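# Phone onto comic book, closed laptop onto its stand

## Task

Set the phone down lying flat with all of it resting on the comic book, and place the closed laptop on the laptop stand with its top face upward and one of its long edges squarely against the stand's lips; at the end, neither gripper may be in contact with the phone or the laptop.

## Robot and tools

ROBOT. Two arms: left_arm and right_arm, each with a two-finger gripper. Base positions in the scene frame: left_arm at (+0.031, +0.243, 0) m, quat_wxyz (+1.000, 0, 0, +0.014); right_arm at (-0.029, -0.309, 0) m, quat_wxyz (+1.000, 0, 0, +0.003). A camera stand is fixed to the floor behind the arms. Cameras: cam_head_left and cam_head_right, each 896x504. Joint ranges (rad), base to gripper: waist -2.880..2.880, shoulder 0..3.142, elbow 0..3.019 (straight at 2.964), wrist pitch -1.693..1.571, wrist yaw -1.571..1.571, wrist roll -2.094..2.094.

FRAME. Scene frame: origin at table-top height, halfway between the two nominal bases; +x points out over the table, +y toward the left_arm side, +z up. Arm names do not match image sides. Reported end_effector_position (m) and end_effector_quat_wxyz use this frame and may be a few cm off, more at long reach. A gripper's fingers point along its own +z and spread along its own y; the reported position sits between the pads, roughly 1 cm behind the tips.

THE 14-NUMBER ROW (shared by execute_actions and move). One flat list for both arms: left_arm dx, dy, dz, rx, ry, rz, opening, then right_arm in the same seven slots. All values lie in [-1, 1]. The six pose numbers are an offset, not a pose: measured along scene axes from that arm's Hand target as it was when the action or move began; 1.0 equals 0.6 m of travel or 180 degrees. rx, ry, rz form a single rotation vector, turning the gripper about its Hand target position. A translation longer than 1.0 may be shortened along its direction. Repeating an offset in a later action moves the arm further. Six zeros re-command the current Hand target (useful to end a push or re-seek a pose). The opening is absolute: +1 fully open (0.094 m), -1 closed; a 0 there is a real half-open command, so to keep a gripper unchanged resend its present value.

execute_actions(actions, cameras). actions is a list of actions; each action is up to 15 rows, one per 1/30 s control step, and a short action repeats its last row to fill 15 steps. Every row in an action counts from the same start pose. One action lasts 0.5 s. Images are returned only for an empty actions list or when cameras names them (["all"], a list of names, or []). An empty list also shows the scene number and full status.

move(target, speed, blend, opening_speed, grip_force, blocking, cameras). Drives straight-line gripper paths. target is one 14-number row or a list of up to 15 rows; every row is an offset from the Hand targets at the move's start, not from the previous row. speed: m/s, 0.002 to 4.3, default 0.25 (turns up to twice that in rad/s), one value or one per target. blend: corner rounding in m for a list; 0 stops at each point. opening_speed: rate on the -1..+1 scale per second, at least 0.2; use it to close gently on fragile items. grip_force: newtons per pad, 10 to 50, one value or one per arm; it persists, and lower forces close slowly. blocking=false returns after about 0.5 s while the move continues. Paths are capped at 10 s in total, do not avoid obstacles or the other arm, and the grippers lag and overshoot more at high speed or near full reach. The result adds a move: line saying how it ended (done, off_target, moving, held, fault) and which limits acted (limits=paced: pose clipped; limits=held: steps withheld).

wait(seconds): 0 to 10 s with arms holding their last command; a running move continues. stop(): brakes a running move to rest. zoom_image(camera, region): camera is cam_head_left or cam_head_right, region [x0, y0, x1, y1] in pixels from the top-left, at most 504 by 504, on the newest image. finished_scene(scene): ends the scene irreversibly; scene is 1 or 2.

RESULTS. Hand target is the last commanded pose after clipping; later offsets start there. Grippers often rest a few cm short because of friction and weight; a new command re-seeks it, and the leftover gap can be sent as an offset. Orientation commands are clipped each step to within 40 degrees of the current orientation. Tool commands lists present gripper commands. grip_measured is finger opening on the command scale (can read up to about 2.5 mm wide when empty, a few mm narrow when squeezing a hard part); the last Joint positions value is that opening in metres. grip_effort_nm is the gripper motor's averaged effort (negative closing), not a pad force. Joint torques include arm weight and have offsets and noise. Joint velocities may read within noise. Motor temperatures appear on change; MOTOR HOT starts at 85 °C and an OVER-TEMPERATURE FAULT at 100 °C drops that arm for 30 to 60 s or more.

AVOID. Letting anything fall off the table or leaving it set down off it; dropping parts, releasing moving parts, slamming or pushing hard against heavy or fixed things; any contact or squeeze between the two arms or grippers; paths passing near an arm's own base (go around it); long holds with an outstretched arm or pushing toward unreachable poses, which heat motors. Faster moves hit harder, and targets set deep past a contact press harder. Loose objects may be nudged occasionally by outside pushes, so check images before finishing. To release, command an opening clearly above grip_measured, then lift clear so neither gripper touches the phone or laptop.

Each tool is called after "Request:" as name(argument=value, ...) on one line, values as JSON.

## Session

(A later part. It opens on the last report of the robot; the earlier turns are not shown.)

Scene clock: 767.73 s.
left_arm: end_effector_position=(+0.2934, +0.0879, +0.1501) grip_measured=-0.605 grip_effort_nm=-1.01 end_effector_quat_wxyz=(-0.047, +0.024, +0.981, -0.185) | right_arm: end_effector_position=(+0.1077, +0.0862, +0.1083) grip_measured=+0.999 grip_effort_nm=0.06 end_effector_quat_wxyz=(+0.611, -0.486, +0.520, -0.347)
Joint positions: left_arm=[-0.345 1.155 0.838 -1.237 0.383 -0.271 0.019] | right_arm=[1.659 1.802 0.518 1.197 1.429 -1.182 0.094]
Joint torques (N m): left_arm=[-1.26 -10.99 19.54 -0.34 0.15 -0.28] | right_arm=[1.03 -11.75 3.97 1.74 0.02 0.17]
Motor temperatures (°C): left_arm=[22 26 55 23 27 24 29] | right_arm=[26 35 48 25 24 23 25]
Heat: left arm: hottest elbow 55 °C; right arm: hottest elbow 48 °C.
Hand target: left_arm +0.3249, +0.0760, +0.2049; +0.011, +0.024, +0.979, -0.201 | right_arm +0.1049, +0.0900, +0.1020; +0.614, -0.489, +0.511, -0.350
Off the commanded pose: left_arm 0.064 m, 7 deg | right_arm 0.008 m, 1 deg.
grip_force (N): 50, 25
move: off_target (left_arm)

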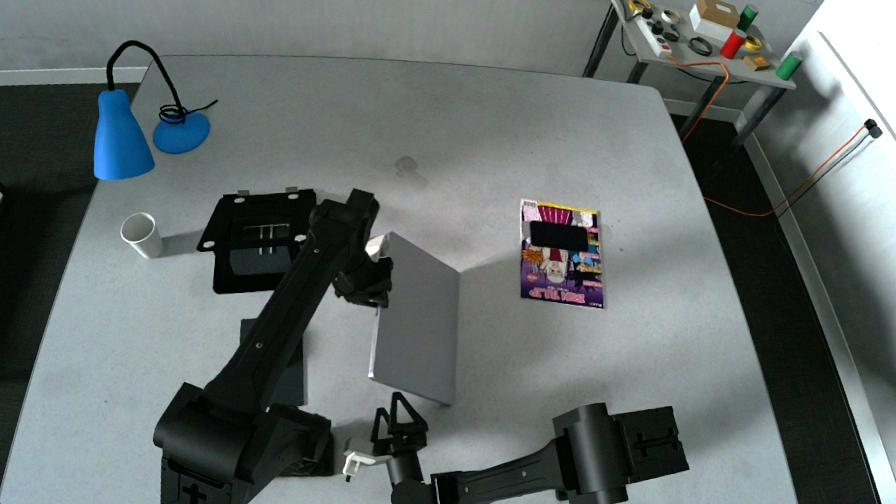

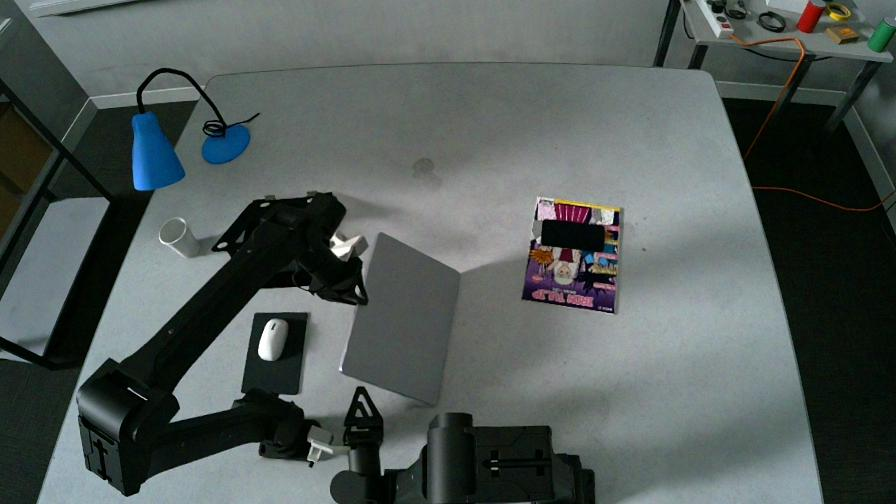

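Request:
move(target=[0,0,0,0,0,0,-0.8, 0.14,-0.0117,0.0067,0,0,0,1.0], speed=0.15, cameras=["all"])

Request:
zoom_image(camera="cam_head_left", region=[320, 260, 520, 460])

Request:
zoom_image(camera="cam_head_right", region=[290, 260, 490, 460])

Scene clock: 780.33 s.
left_arm: end_effector_position=(+0.2934, +0.0879, +0.1501) grip_measured=-0.605 grip_effort_nm=-1.00 end_effector_quat_wxyz=(-0.047, +0.024, +0.981, -0.185) | right_arm: end_effector_position=(+0.1854, +0.0879, +0.1164) grip_measured=+0.999 grip_effort_nm=0.06 end_effector_quat_wxyz=(+0.622, -0.483, +0.514, -0.341)
Joint positions: left_arm=[-0.345 1.155 0.838 -1.237 0.383 -0.271 0.019] | right_arm=[1.438 1.812 0.518 1.308 1.191 -1.268 0.094]
Joint torques (N m): left_arm=[-2.08 -11.75 19.75 -0.31 0.16 -0.27] | right_arm=[-0.21 -11.93 2.89 1.81 -0.05 0.11]
Motor temperatures (°C): left_arm=[22 26 55 23 27 24 29] | right_arm=[26 35 45 25 24 23 25]
Heat: left arm: hottest elbow 55 °C; right arm: hottest elbow 45 °C.
Hand target: left_arm +0.3249, +0.0760, +0.2049; +0.011, +0.024, +0.979, -0.201 | right_arm +0.1889, +0.0830, +0.1060; +0.614, -0.488, +0.511, -0.350
Off the commanded pose: left_arm 0.064 m, 7 deg | right_arm 0.012 m, 2 deg.
grip_force (N): 50, 25
move: off_target (left_arm, right_arm)

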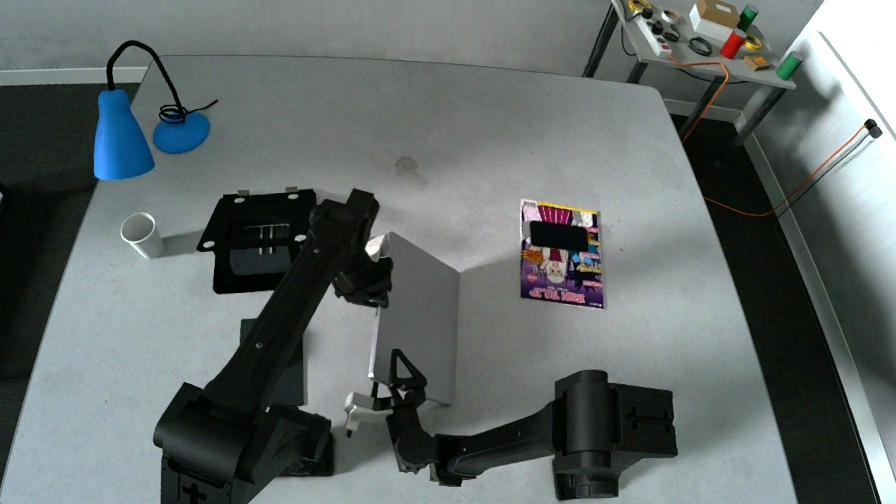

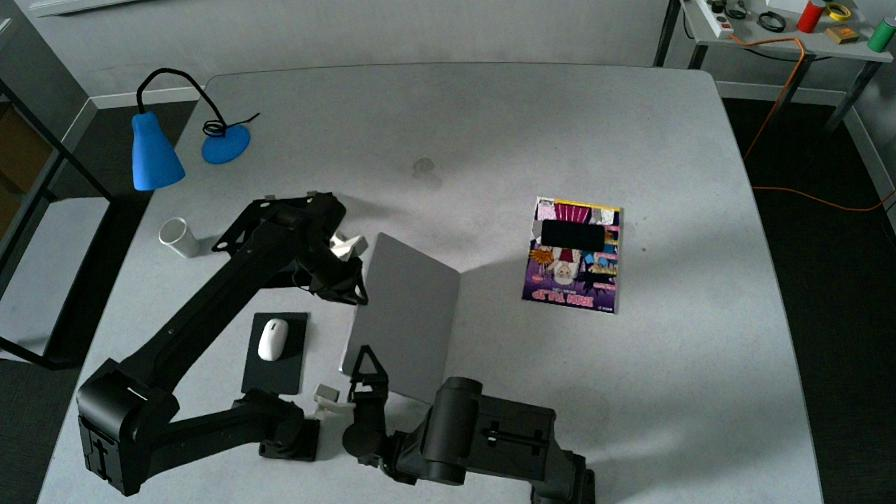

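Scaled by 2.520.

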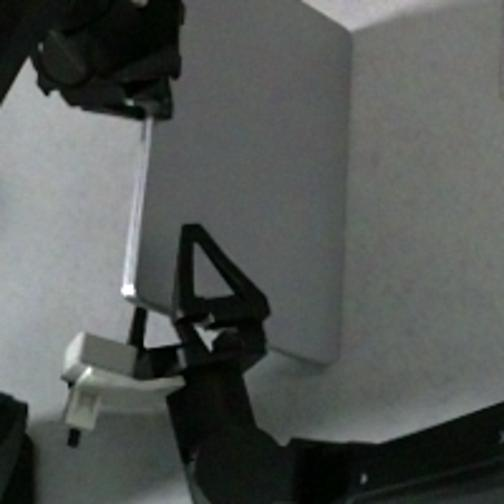

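Scaled by 2.520.

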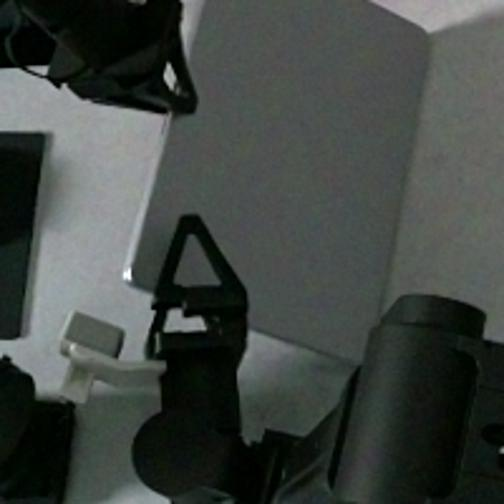

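Request:
move(target=[0,0,0,0,0,0,-0.8, 0,0,0,0,0,0,-0.85], speed=0.1, opening_speed=1.0, grip_force=[50, 50], cameras=["all"])

Request:
zoom_image(camera="cam_head_left", region=[320, 260, 520, 460])

Request:
zoom_image(camera="cam_head_right", region=[290, 260, 490, 460])

Scene clock: 785.90 s.
left_arm: end_effector_position=(+0.2955, +0.0928, +0.1488) grip_measured=-0.605 grip_effort_nm=-1.01 end_effector_quat_wxyz=(-0.046, +0.007, +0.984, -0.175) | right_arm: end_effector_position=(+0.1873, +0.0834, +0.1313) grip_measured=-0.605 grip_effort_nm=-1.03 end_effector_quat_wxyz=(+0.657, -0.418, +0.556, -0.291)
Joint positions: left_arm=[-0.338 1.155 0.838 -1.237 0.363 -0.299 0.019] | right_arm=[1.436 1.795 0.518 1.37 1.213 -1.149 0.019]
Joint torques (N m): left_arm=[-2.67 -10.7 19.84 -0.31 0.85 0] | right_arm=[0.03 -11.63 2.74 -0.79 -0.89 -0.81]
Motor temperatures (°C): left_arm=[22 26 56 23 27 24 29] | right_arm=[26 35 44 25 24 23 25]
Heat: left arm: hottest elbow 56 °C; right arm: hottest elbow 44 °C.
Hand target: left_arm +0.3250, +0.0760, +0.2049; +0.012, +0.024, +0.979, -0.201 | right_arm +0.1889, +0.0830, +0.1060; +0.614, -0.489, +0.511, -0.350
Off the commanded pose: left_arm 0.066 m, 8 deg | right_arm 0.025 m, 13 deg.
move: off_target (left_arm, right_arm)

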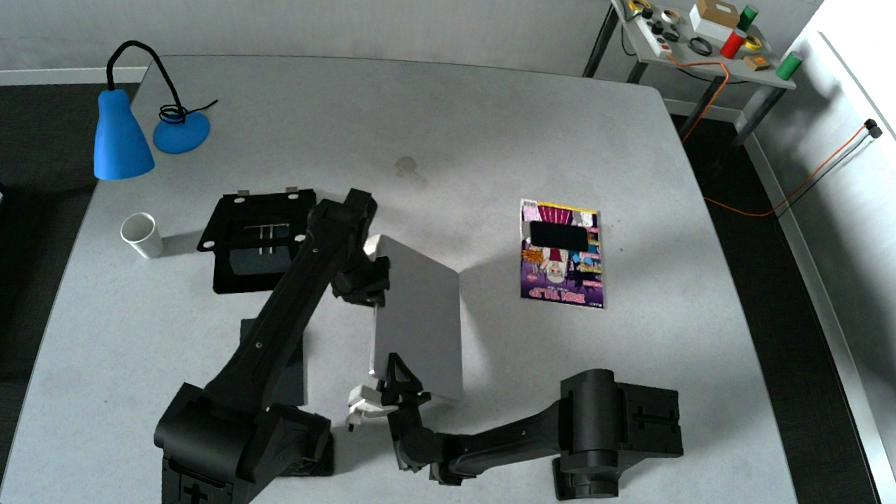

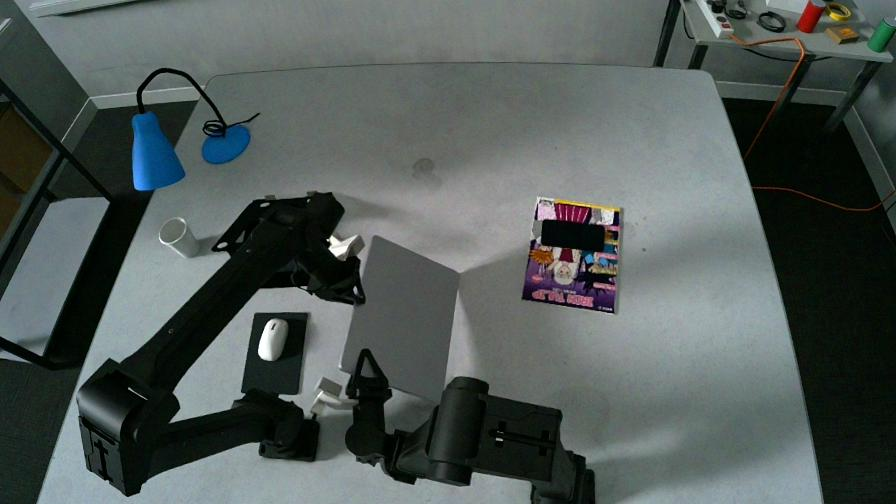

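Scaled by 2.520.

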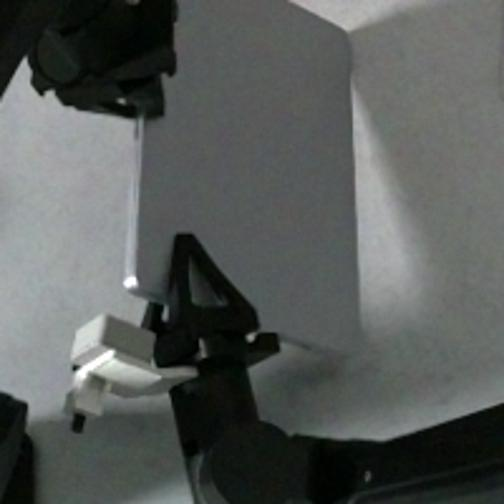

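Scaled by 2.520.

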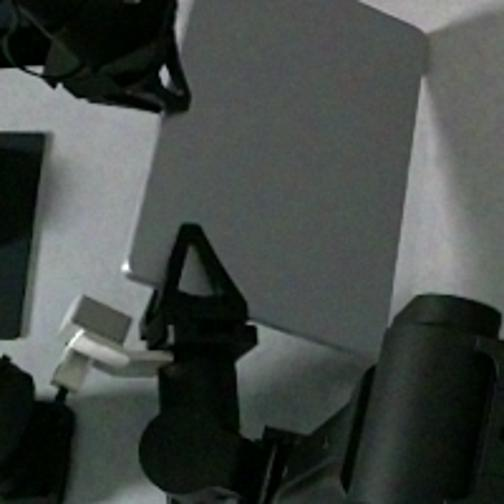

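Request:
move(target=[-0.04,0.02,-0.06,0,0,0,-0.8, 0,0,0.0983,0.0706,0.0062,-0.0045,-0.85], speed=0.06, cameras=["cam_head_left"])

Request:
zoom_image(camera="cam_head_left", region=[320, 220, 520, 420])

Scene clock: 803.50 s.
left_arm: end_effector_position=(+0.2976, +0.0901, +0.1569) grip_measured=-0.605 grip_effort_nm=-1.01 end_effector_quat_wxyz=(-0.015, +0.007, +0.982, -0.191) | right_arm: end_effector_position=(+0.1891, +0.0805, +0.1485) grip_measured=-0.630 grip_effort_nm=-1.03 end_effector_quat_wxyz=(+0.659, -0.400, +0.575, -0.274)
Joint positions: left_arm=[-0.338 1.107 0.821 -1.195 0.375 -0.312 0.019] | right_arm=[1.432 1.708 0.516 1.246 1.222 -1.053 0.017]
Joint torques (N m): left_arm=[-1.38 -9.58 10.36 1.26 0.42 0.28] | right_arm=[0.5 -17.08 4.49 0.83 -0.46 -0.58]
Motor temperatures (°C): left_arm=[22 26 56 23 27 24 29] | right_arm=[26 35 42 25 25 24 26]
Heat: left arm: hottest elbow 56 °C; right arm: hottest elbow 42 °C.
Hand target: left_arm +0.3009, +0.0879, +0.1688; +0.011, +0.024, +0.979, -0.201 | right_arm +0.1890, +0.0830, +0.1650; +0.657, -0.417, +0.556, -0.291
Off the commanded pose: left_arm 0.013 m, 4 deg | right_arm 0.017 m, 3 deg.
move: off_target (left_arm, right_arm)
Images, in order (width x height): cam_head_left 896x504.

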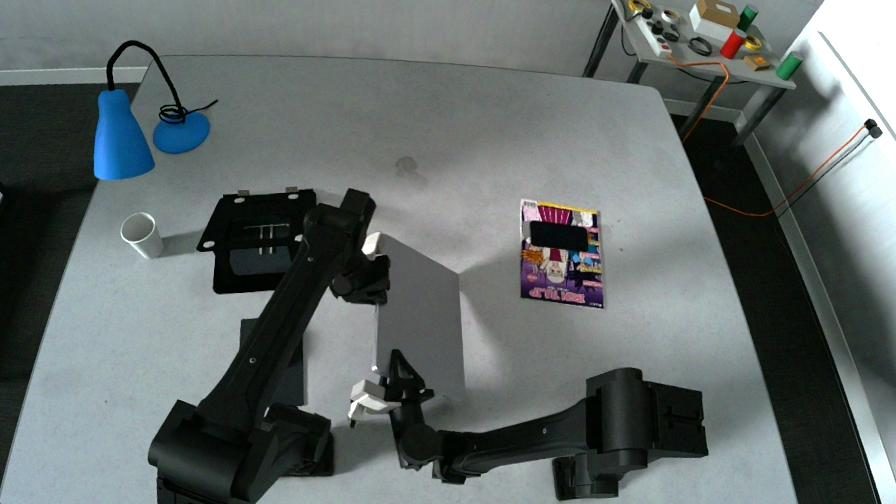

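Scaled by 2.520.

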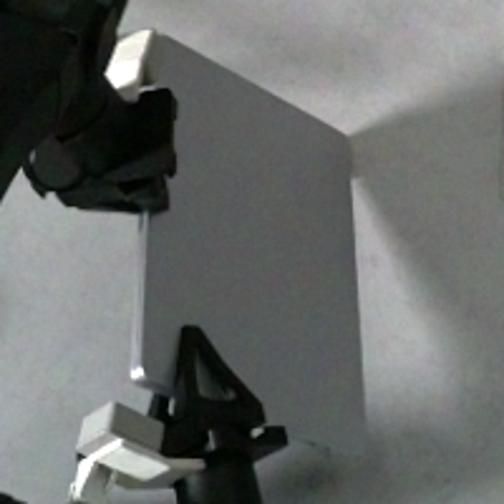

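Request:
move(target=[[0,0,0,0,0,0,0.6, 0,0,0,0,0,0,-0.85],[0,0.1,0.075,0,0,0,0.6, 0,0,0,0,0,0,-0.85],[0.0083,0.1167,0.05,-0.2137,0.0029,0.0419,0.6, 0,0,0,0,0,0,-0.85],[0.02,0.0433,-0.005,-0.2137,0.0029,0.0419,0.6, 0,0,0,0,0,0,-0.85]], speed=0.25, blend=[0, 0.02, 0.02, 0], opening_speed=1.5, cameras=["all"])

Request:
zoom_image(camera="cam_head_left", region=[320, 220, 520, 420])

Request:
zoom_image(camera="cam_head_right", region=[290, 220, 490, 420])

Scene clock: 832.93 s.
left_arm: end_effector_position=(+0.3160, +0.1182, +0.1683) grip_measured=+0.598 grip_effort_nm=0.13 end_effector_quat_wxyz=(+0.031, -0.048, +0.857, -0.512) | right_arm: end_effector_position=(+0.1878, +0.0783, +0.1397) grip_measured=-0.646 grip_effort_nm=-1.04 end_effector_quat_wxyz=(+0.647, -0.426, +0.564, -0.285)
Joint positions: left_arm=[0.076 1.152 0.664 -1.06 1.076 -0.022 0.075] | right_arm=[1.432 1.705 0.501 1.204 1.205 -1.062 0.017]
Joint torques (N m): left_arm=[-2.49 -7.3 8.08 0.61 0.44 -0.05] | right_arm=[0.5 -17.03 5.42 1.85 0.18 -0.42]
Motor temperatures (°C): left_arm=[22 26 51 24 27 24 29] | right_arm=[26 37 40 25 24 24 27]
Heat: left arm: hottest elbow 51 °C; right arm: hottest elbow 40 °C.
Hand target: left_arm +0.3129, +0.1140, +0.1658; +0.027, -0.045, +0.858, -0.511 | right_arm +0.1890, +0.0829, +0.1651; +0.657, -0.417, +0.556, -0.291
Off the commanded pose: left_arm 0.006 m, 1 deg | right_arm 0.026 m, 2 deg.
move: off_target (right_arm)

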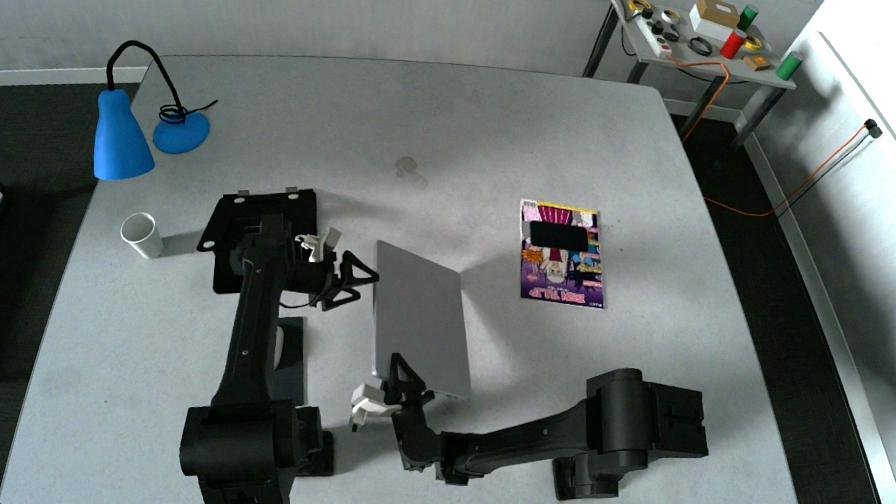

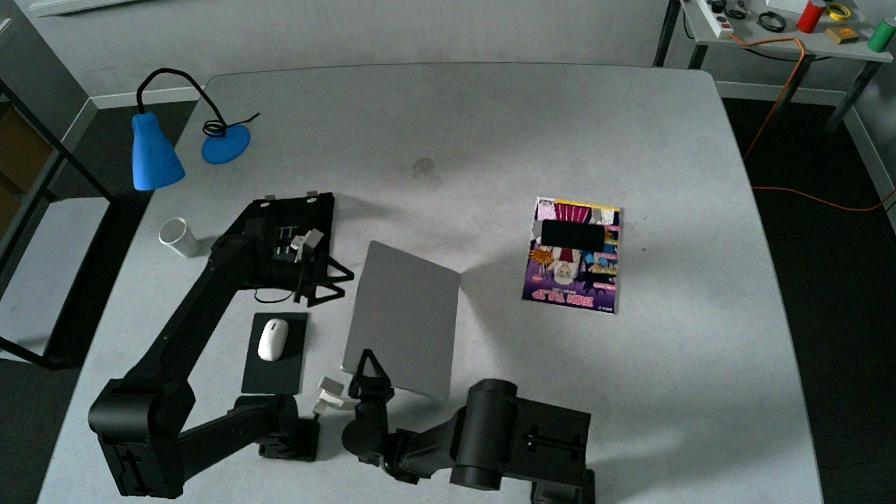

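Scaled by 2.520.

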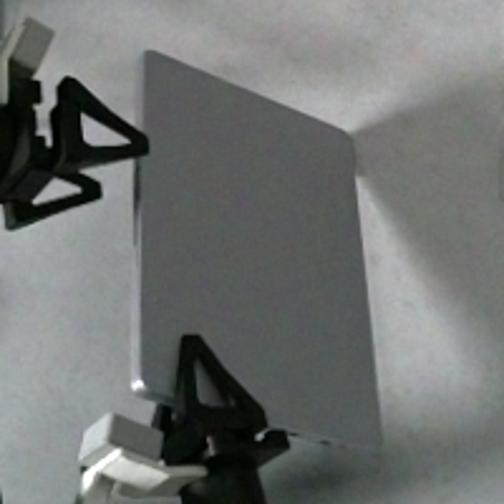

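Scaled by 2.520.

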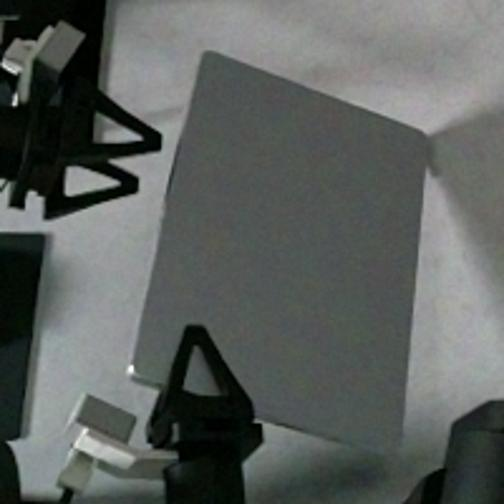

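Request:
move(target=[-0.075,0.0167,-0.0483,-0.0359,-0.0038,0,0.6, 0,0,0,0,0,0,-0.85], speed=0.2, cameras=["all"])

Request:
zoom_image(camera="cam_head_left", region=[320, 220, 520, 420])

Request:
zoom_image(camera="cam_head_right", region=[290, 220, 490, 420])

Scene clock: 880.47 s.
left_arm: end_effector_position=(+0.2672, +0.1208, +0.1380) grip_measured=+0.598 grip_effort_nm=0.13 end_effector_quat_wxyz=(+0.031, -0.036, +0.829, -0.557) | right_arm: end_effector_position=(+0.1878, +0.0783, +0.1397) grip_measured=-0.646 grip_effort_nm=-1.03 end_effector_quat_wxyz=(+0.647, -0.426, +0.564, -0.285)
Joint positions: left_arm=[0.146 1.154 0.515 -1.114 1.176 0.208 0.075] | right_arm=[1.432 1.705 0.501 1.204 1.205 -1.062 0.017]
Joint torques (N m): left_arm=[-0.32 -5.25 7.84 -0.24 0.67 0.18] | right_arm=[0.56 -16.97 5.41 1.87 0.18 -0.42]
Motor temperatures (°C): left_arm=[22 26 46 23 27 24 28] | right_arm=[26 36 39 25 24 24 28]
Heat: left arm: hottest elbow 46 °C; right arm: hottest elbow 39 °C.
Hand target: left_arm +0.2680, +0.1240, +0.1369; +0.030, -0.044, +0.828, -0.559 | right_arm +0.1890, +0.0829, +0.1651; +0.657, -0.417, +0.556, -0.291
Off the commanded pose: left_arm 0.003 m, 1 deg | right_arm 0.026 m, 2 deg.
move: off_target (right_arm)

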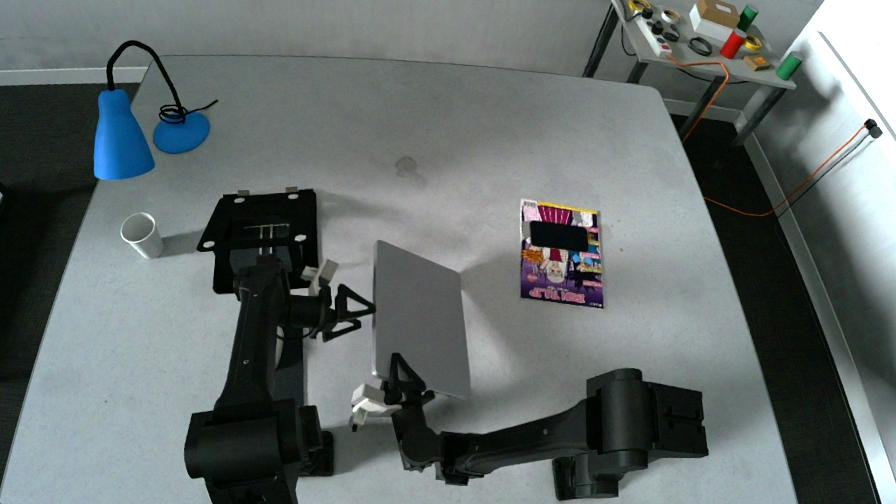

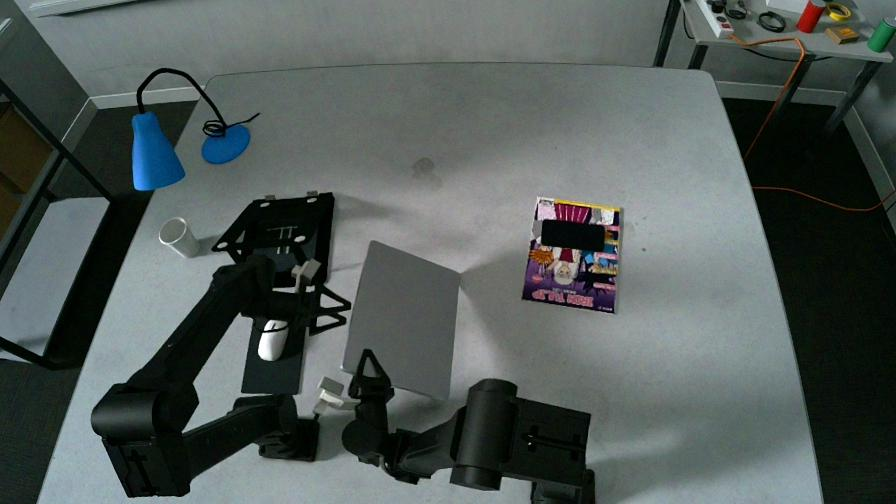

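Scaled by 2.520.

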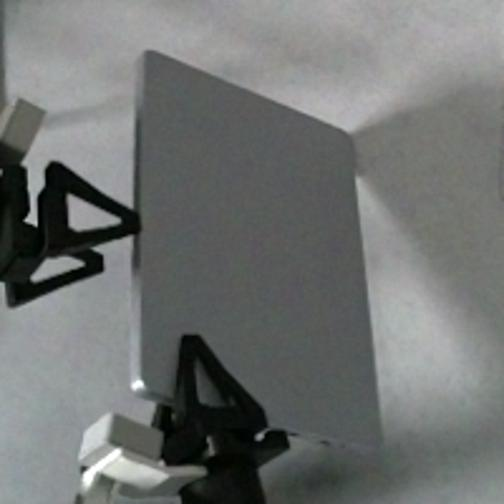

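Scaled by 2.520.

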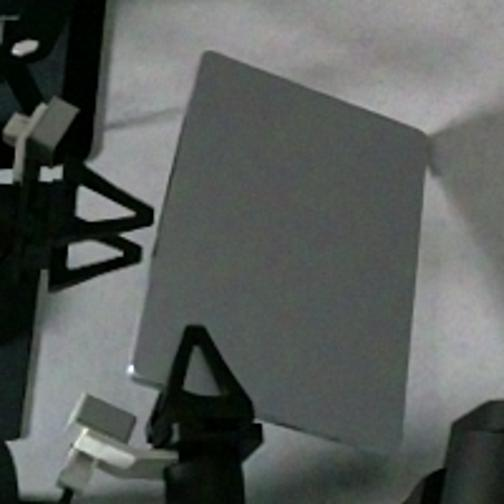

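Request:
move(target=[[0.0333,-0.1133,-0.05,0,0,0,0.6, 0,0,0,0,0,0,-0.85],[0.0333,-0.1133,-0.05,0,0,0,-0.85, 0,0,0,0,0,0,-0.85]], speed=0.15, opening_speed=1.2, cameras=["all"])

Request:
zoom_image(camera="cam_head_left", region=[320, 220, 520, 420])

Request:
zoom_image(camera="cam_head_right", region=[290, 220, 490, 420])

Scene clock: 897.20 s.
left_arm: end_effector_position=(+0.2907, +0.0587, +0.1054) grip_measured=-0.623 grip_effort_nm=-1.00 end_effector_quat_wxyz=(+0.014, -0.074, +0.829, -0.554) | right_arm: end_effector_position=(+0.1868, +0.0780, +0.1300) grip_measured=-0.657 grip_effort_nm=-1.04 end_effector_quat_wxyz=(+0.632, -0.456, +0.548, -0.304)
Joint positions: left_arm=[-0.128 1.17 0.395 -0.326 1.124 -0.576 0.018] | right_arm=[1.432 1.716 0.494 1.177 1.192 -1.1 0.016]
Joint torques (N m): left_arm=[-2.78 -7.24 7.1 1.74 0.82 0.54] | right_arm=[0.5 -17.49 5.64 3.17 0.65 -0.11]
Heat: left arm: hottest elbow 45 °C; right arm: hottest elbow 39 °C.
Hand target: left_arm +0.2878, +0.0560, +0.1068; +0.030, -0.044, +0.828, -0.559 | right_arm +0.1889, +0.0829, +0.1650; +0.657, -0.417, +0.556, -0.291
Off the commanded pose: left_arm 0.004 m, 4 deg | right_arm 0.035 m, 6 deg.
move: off_target (left_arm, right_arm)

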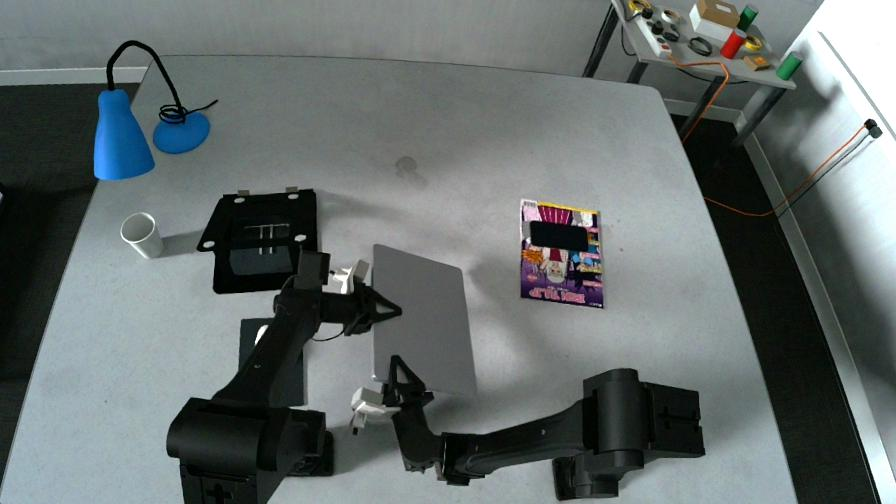

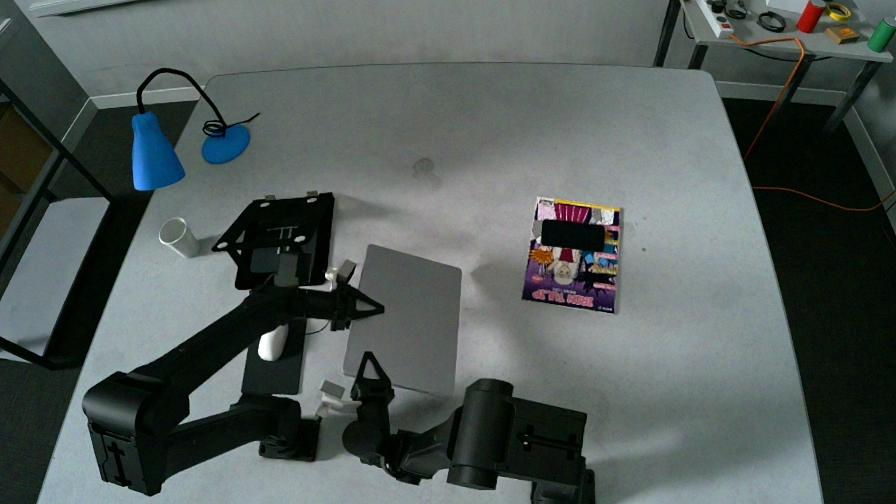

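Scaled by 2.520.

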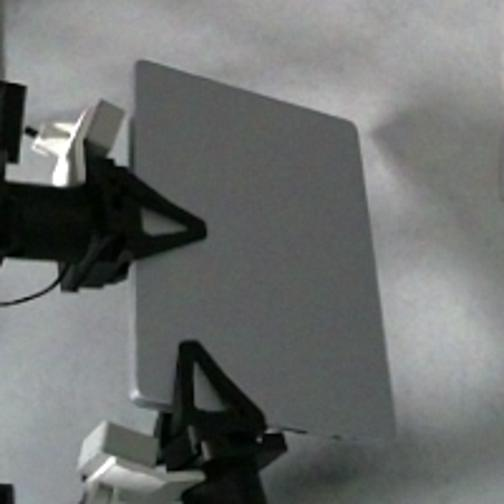

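Scaled by 2.520.

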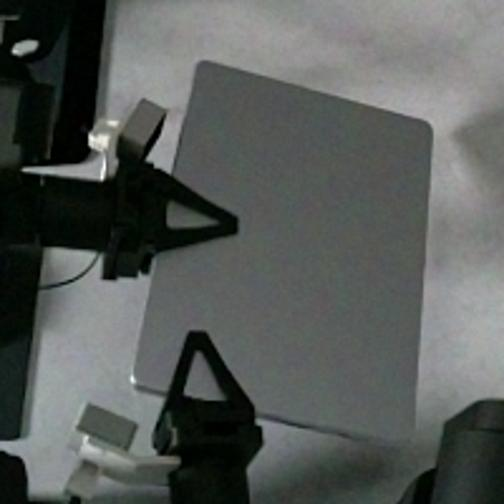

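Request:
move(target=[[0,0,0.0833,0,0,0,-0.85, 0,0,-0.0583,0,0,0,-0.85],[0,0,0.0833,0,0,0,-0.85, 0,0,-0.0583,0,0,0,0.7],[0,0,0.0833,0,0,0,-0.85, -0.1417,0,-0.0583,0,0,0,0.7]], speed=[0.08, 0.1, 0.2], opening_speed=1.5, cameras=["all"])

Request:
zoom_image(camera="cam_head_left", region=[320, 220, 520, 420])

Request:
zoom_image(camera="cam_head_right", region=[290, 220, 490, 420])

Scene clock: 919.03 s.
left_arm: end_effector_position=(+0.2689, +0.0650, +0.1096) grip_measured=-0.629 grip_effort_nm=-1.00 end_effector_quat_wxyz=(+0.000, -0.075, +0.847, -0.526) | right_arm: end_effector_position=(+0.1083, +0.0742, +0.1332) grip_measured=+0.699 grip_effort_nm=0.07 end_effector_quat_wxyz=(+0.653, -0.419, +0.560, -0.292)
Joint positions: left_arm=[-0.127 1.077 0.399 -0.535 1.075 -0.489 0.017] | right_arm=[1.661 1.797 0.494 1.485 1.443 -1.244 0.08]
Joint torques (N m): left_arm=[-1.61 -9.82 14.45 0.87 2.91 -0.11] | right_arm=[1.14 -11.46 4.81 1.63 -0.02 0.1]
Heat: left arm: hottest elbow 44 °C; right arm: hottest elbow 39 °C.
Hand target: left_arm +0.2879, +0.0560, +0.1568; +0.030, -0.044, +0.828, -0.559 | right_arm +0.1039, +0.0829, +0.1300; +0.657, -0.417, +0.556, -0.291
Off the commanded pose: left_arm 0.052 m, 7 deg | right_arm 0.010 m, 1 deg.
move: off_target (left_arm); target 2's new opening was sent with right_arm's hand 0.013 m and 2 deg from that target

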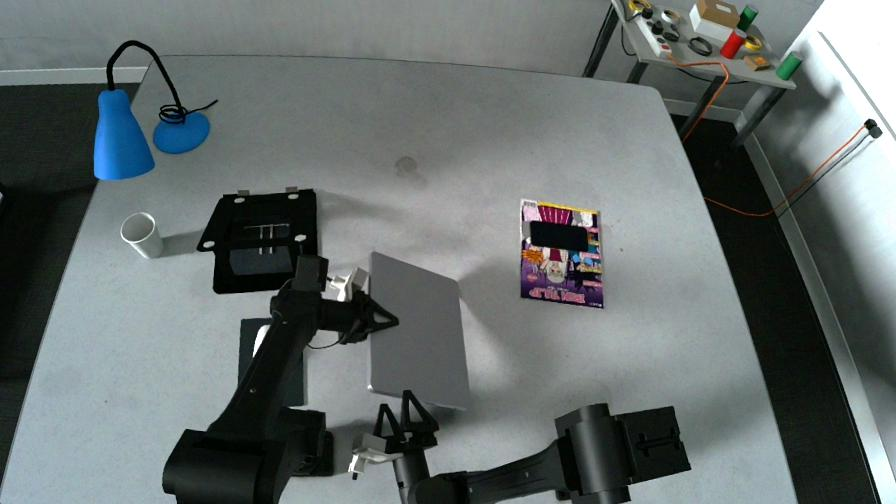

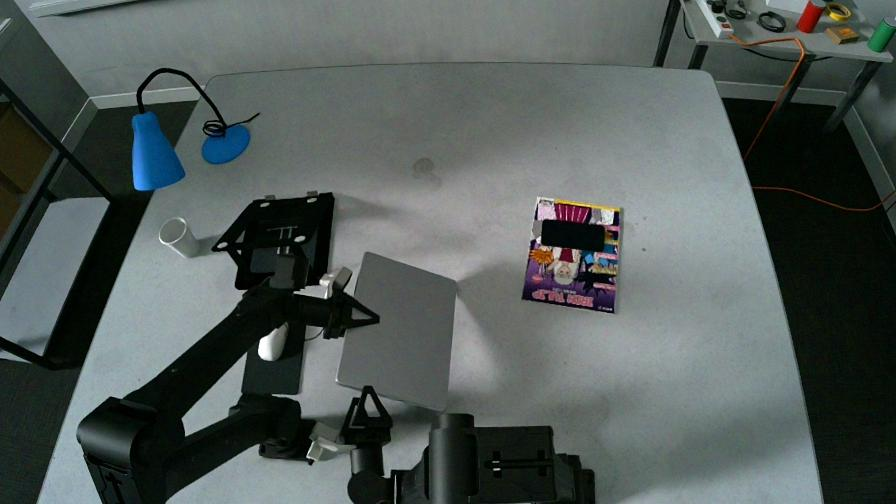

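Scaled by 2.520.

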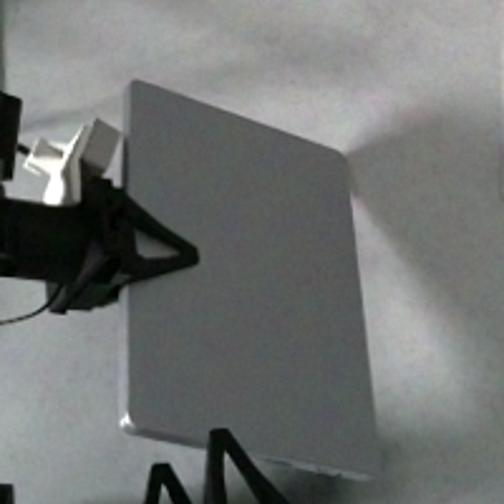

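Scaled by 2.520.

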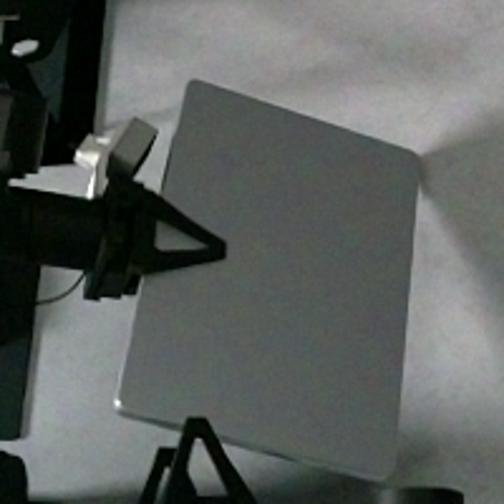

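Request:
move(target=[[0,0,0,0,0,0,-0.85, -0.0167,0,0.2167,0,0,0,0.7],[0,0,0,0,0,0,-0.85, 0.1602,-0.3048,0.2333,0,0,0,0.7],[0,0,0,0,0,0,-0.85, 0.3768,-0.8048,0.2,0,0,0,0.7]], speed=[0.3, 0.5, 0.5], blend=[0.03, 0.08, 0], cameras=["cam_head_left"])

Request:
zoom_image(camera="cam_head_left", region=[320, 220, 520, 420])

Scene clock: 951.47 s.
left_arm: end_effector_position=(+0.2689, +0.0650, +0.1096) grip_measured=-0.629 grip_effort_nm=-1.01 end_effector_quat_wxyz=(+0.000, -0.075, +0.847, -0.526) | right_arm: end_effector_position=(+0.2006, -0.1369, +0.2497) grip_measured=+0.699 grip_effort_nm=0.07 end_effector_quat_wxyz=(+0.680, -0.360, +0.529, -0.357)
Joint positions: left_arm=[-0.127 1.077 0.399 -0.535 1.075 -0.489 0.017] | right_arm=[1.198 0.857 0.071 1.166 1.058 -1.415 0.08]
Joint torques (N m): left_arm=[-1.85 -10.29 14.2 0.75 2.84 -0.14] | right_arm=[1.26 -1.55 9.59 1.52 -0.11 0.16]
Motor temperatures (°C): left_arm=[22 25 49 23 42 24 29] | right_arm=[26 37 38 25 24 24 27]
Heat: left arm: hottest elbow 49 °C; right arm: hottest elbow 38 °C.
Hand target: left_arm +0.2879, +0.0560, +0.1568; +0.030, -0.044, +0.828, -0.559 | right_arm +0.2018, -0.1278, +0.2632; +0.690, -0.350, +0.528, -0.350 (not the last commanded pose)
Off the commanded pose: left_arm 0.052 m, 7 deg | right_arm 0.293 m, 11 deg.
move: held (right_arm; a check stopped the path), off_target (left_arm); path passed 2 of 3 targets; limits=held
pose unreachable (right arm): on one or more control steps of this call, first in action 0 (counted from 0), this arm could not follow its commanded pose, so it was not sent that pose on those steps. It may still have moved: this result reports where it is.
cause: moving toward the commanded pose would bring two parts of the arm too close to each other (its shoulder (the part past joint 1) and its forearm (the part past joint 3), with joints 2 (shoulder) and 3 (elbow) between them, 38 mm apart when it was first held).
Images, in order (width x height): cam_head_left 896x504.

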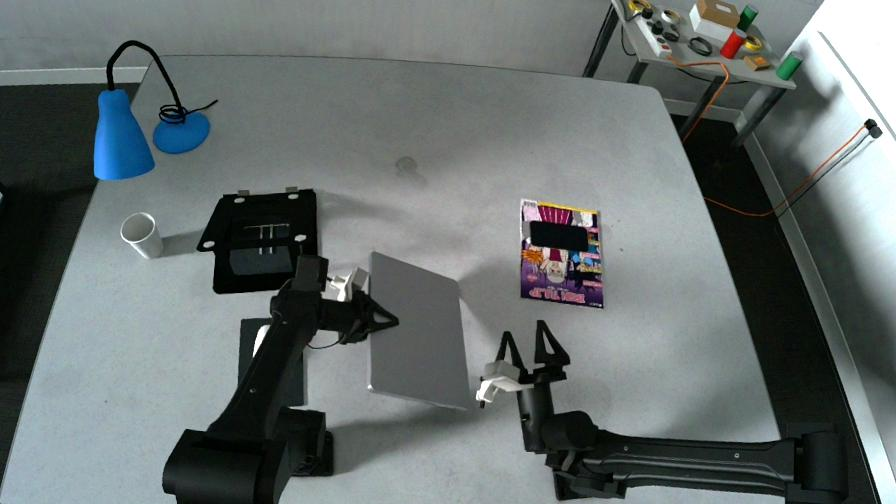

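Scaled by 2.520.

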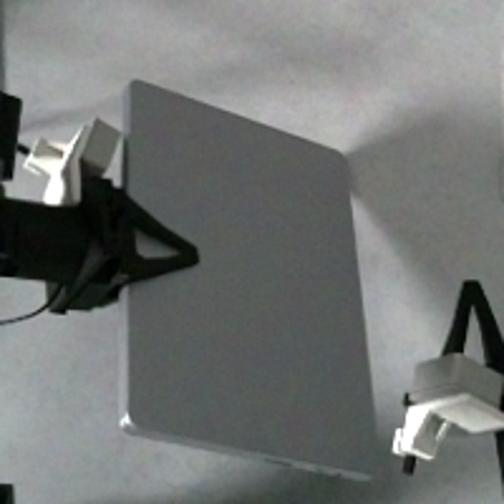

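Request:
move(target=[[0,0,0,0,0,0,-0.85, 0.2637,-0.12,0.011,0,0,0,0.7],[0.0367,0,0.2887,-0.0939,-0.0099,0,-0.85, 0.33,-0.42,-0.022,0,0,0,0.7]], speed=[0.4, 0.2], blend=[0.05, 0], cameras=["all"])

Request:
zoom_image(camera="cam_head_left", region=[300, 180, 540, 420])

Scene clock: 962.17 s.
left_arm: end_effector_position=(+0.2911, +0.0577, +0.2479) grip_measured=-0.629 grip_effort_nm=-1.01 end_effector_quat_wxyz=(-0.026, -0.108, +0.755, -0.646) | right_arm: end_effector_position=(+0.3865, -0.3713, +0.2338) grip_measured=+0.699 grip_effort_nm=0.07 end_effector_quat_wxyz=(+0.682, -0.356, +0.542, -0.339)
Joint positions: left_arm=[-0.085 0.888 0.519 -0.436 1.342 -0.962 0.017] | right_arm=[-0.329 1.273 0.283 1.167 -0.437 -0.968 0.08]
Joint torques (N m): left_arm=[-1.44 -8.94 21.72 2.76 2.42 -0.27] | right_arm=[-0.15 -6.24 9.42 2.11 0 0.29]
Heat: left arm: hottest elbow 50 °C; right arm: hottest elbow 40 °C.
Hand target: left_arm +0.3099, +0.0560, +0.3302; +0.036, -0.039, +0.736, -0.675 | right_arm +0.3999, -0.3797, +0.2502; +0.690, -0.350, +0.528, -0.350
Off the commanded pose: left_arm 0.084 m, 11 deg | right_arm 0.023 m, 2 deg.
move: off_target (left_arm, right_arm)

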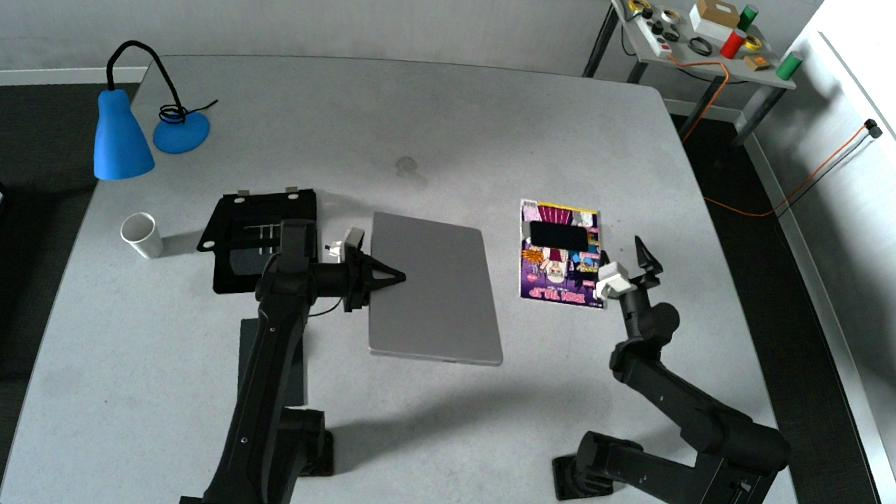

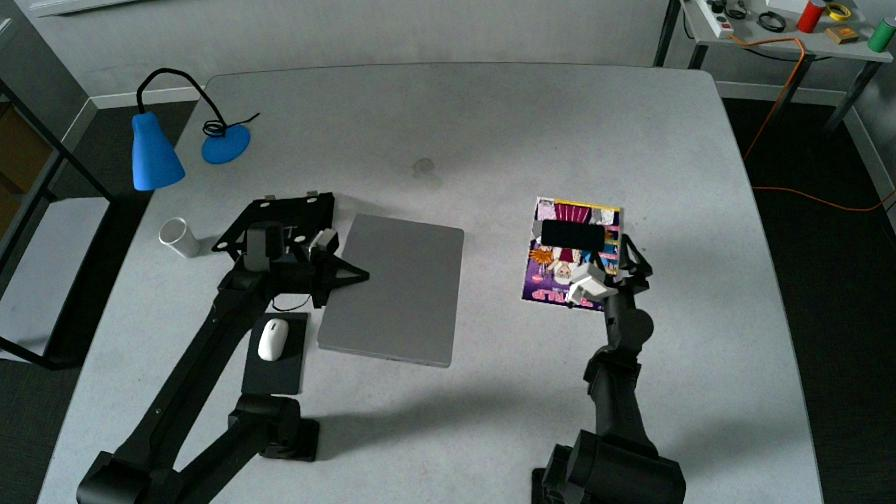

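Scaled by 2.100.

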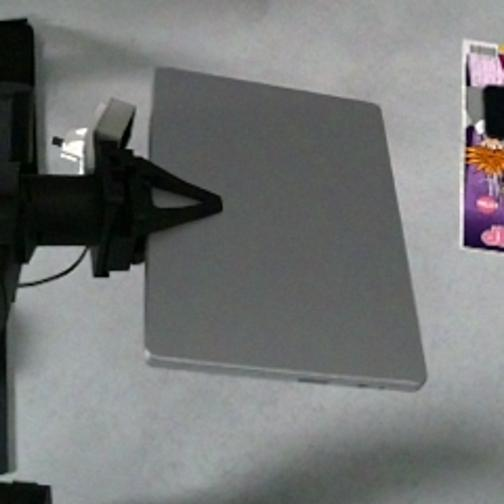

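Request:
move(target=[0.1835,0.1567,0.0833,0.0299,-0.0548,0.2438,-0.85, 0,0,0,0,0,0,0.7], speed=0.3, cameras=["all"])

Request:
zoom_image(camera="cam_head_left", region=[180, 120, 560, 400])

Scene clock: 991.63 s.
left_arm: end_effector_position=(+0.3951, +0.1486, +0.2620) grip_measured=-0.629 grip_effort_nm=-1.00 end_effector_quat_wxyz=(+0.250, -0.329, +0.737, -0.534) | right_arm: end_effector_position=(+0.3865, -0.3713, +0.2338) grip_measured=+0.699 grip_effort_nm=0.07 end_effector_quat_wxyz=(+0.682, -0.356, +0.542, -0.339)
Joint positions: left_arm=[0.033 0.791 0.519 -0.148 0.729 -1.264 0.017] | right_arm=[-0.329 1.273 0.283 1.167 -0.437 -0.968 0.08]
Joint torques (N m): left_arm=[-1.08 -9.76 22.69 5.39 0.96 -0.2] | right_arm=[-0.09 -6.24 9.42 2.11 -0.01 0.29]
Motor temperatures (°C): left_arm=[22 26 52 24 44 24 29] | right_arm=[26 35 43 25 24 24 26]
Heat: left arm: hottest elbow 52 °C; right arm: hottest elbow 43 °C.
Hand target: left_arm +0.4200, +0.1500, +0.3801; +0.348, -0.252, +0.693, -0.579 | right_arm +0.3999, -0.3797, +0.2502; +0.690, -0.350, +0.528, -0.350
Off the commanded pose: left_arm 0.121 m, 16 deg | right_arm 0.023 m, 2 deg.
move: off_target (left_arm, right_arm)

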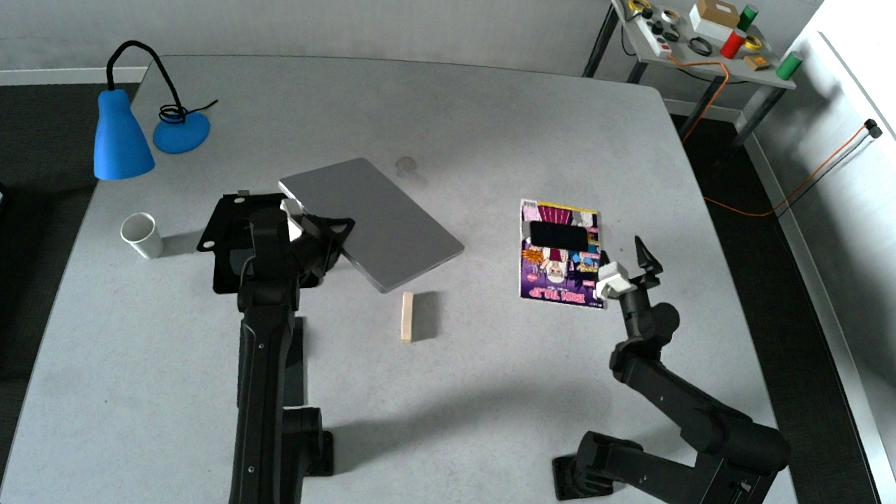

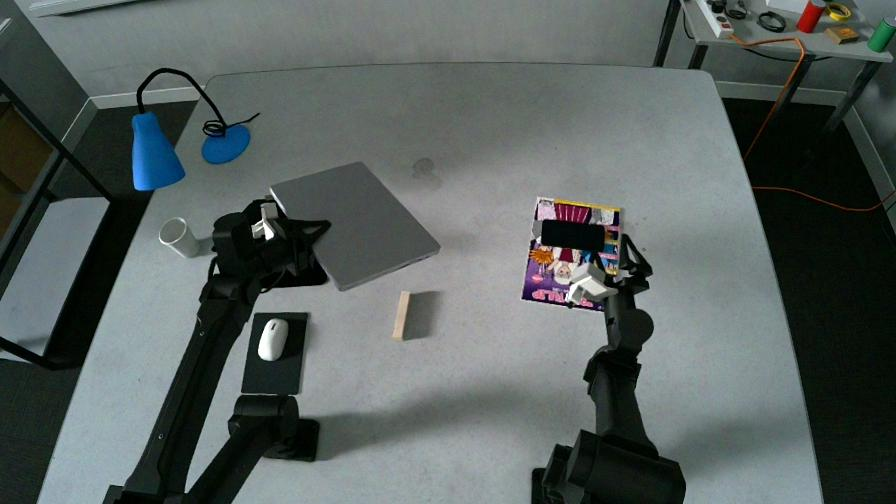

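Scaled by 1.326.

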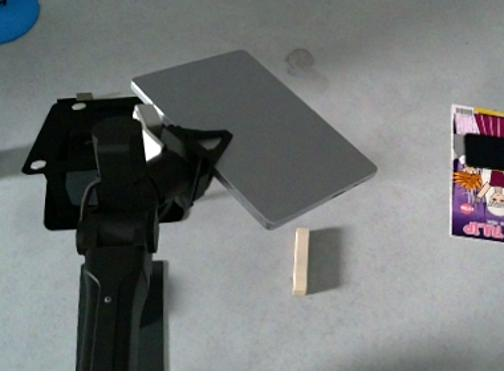

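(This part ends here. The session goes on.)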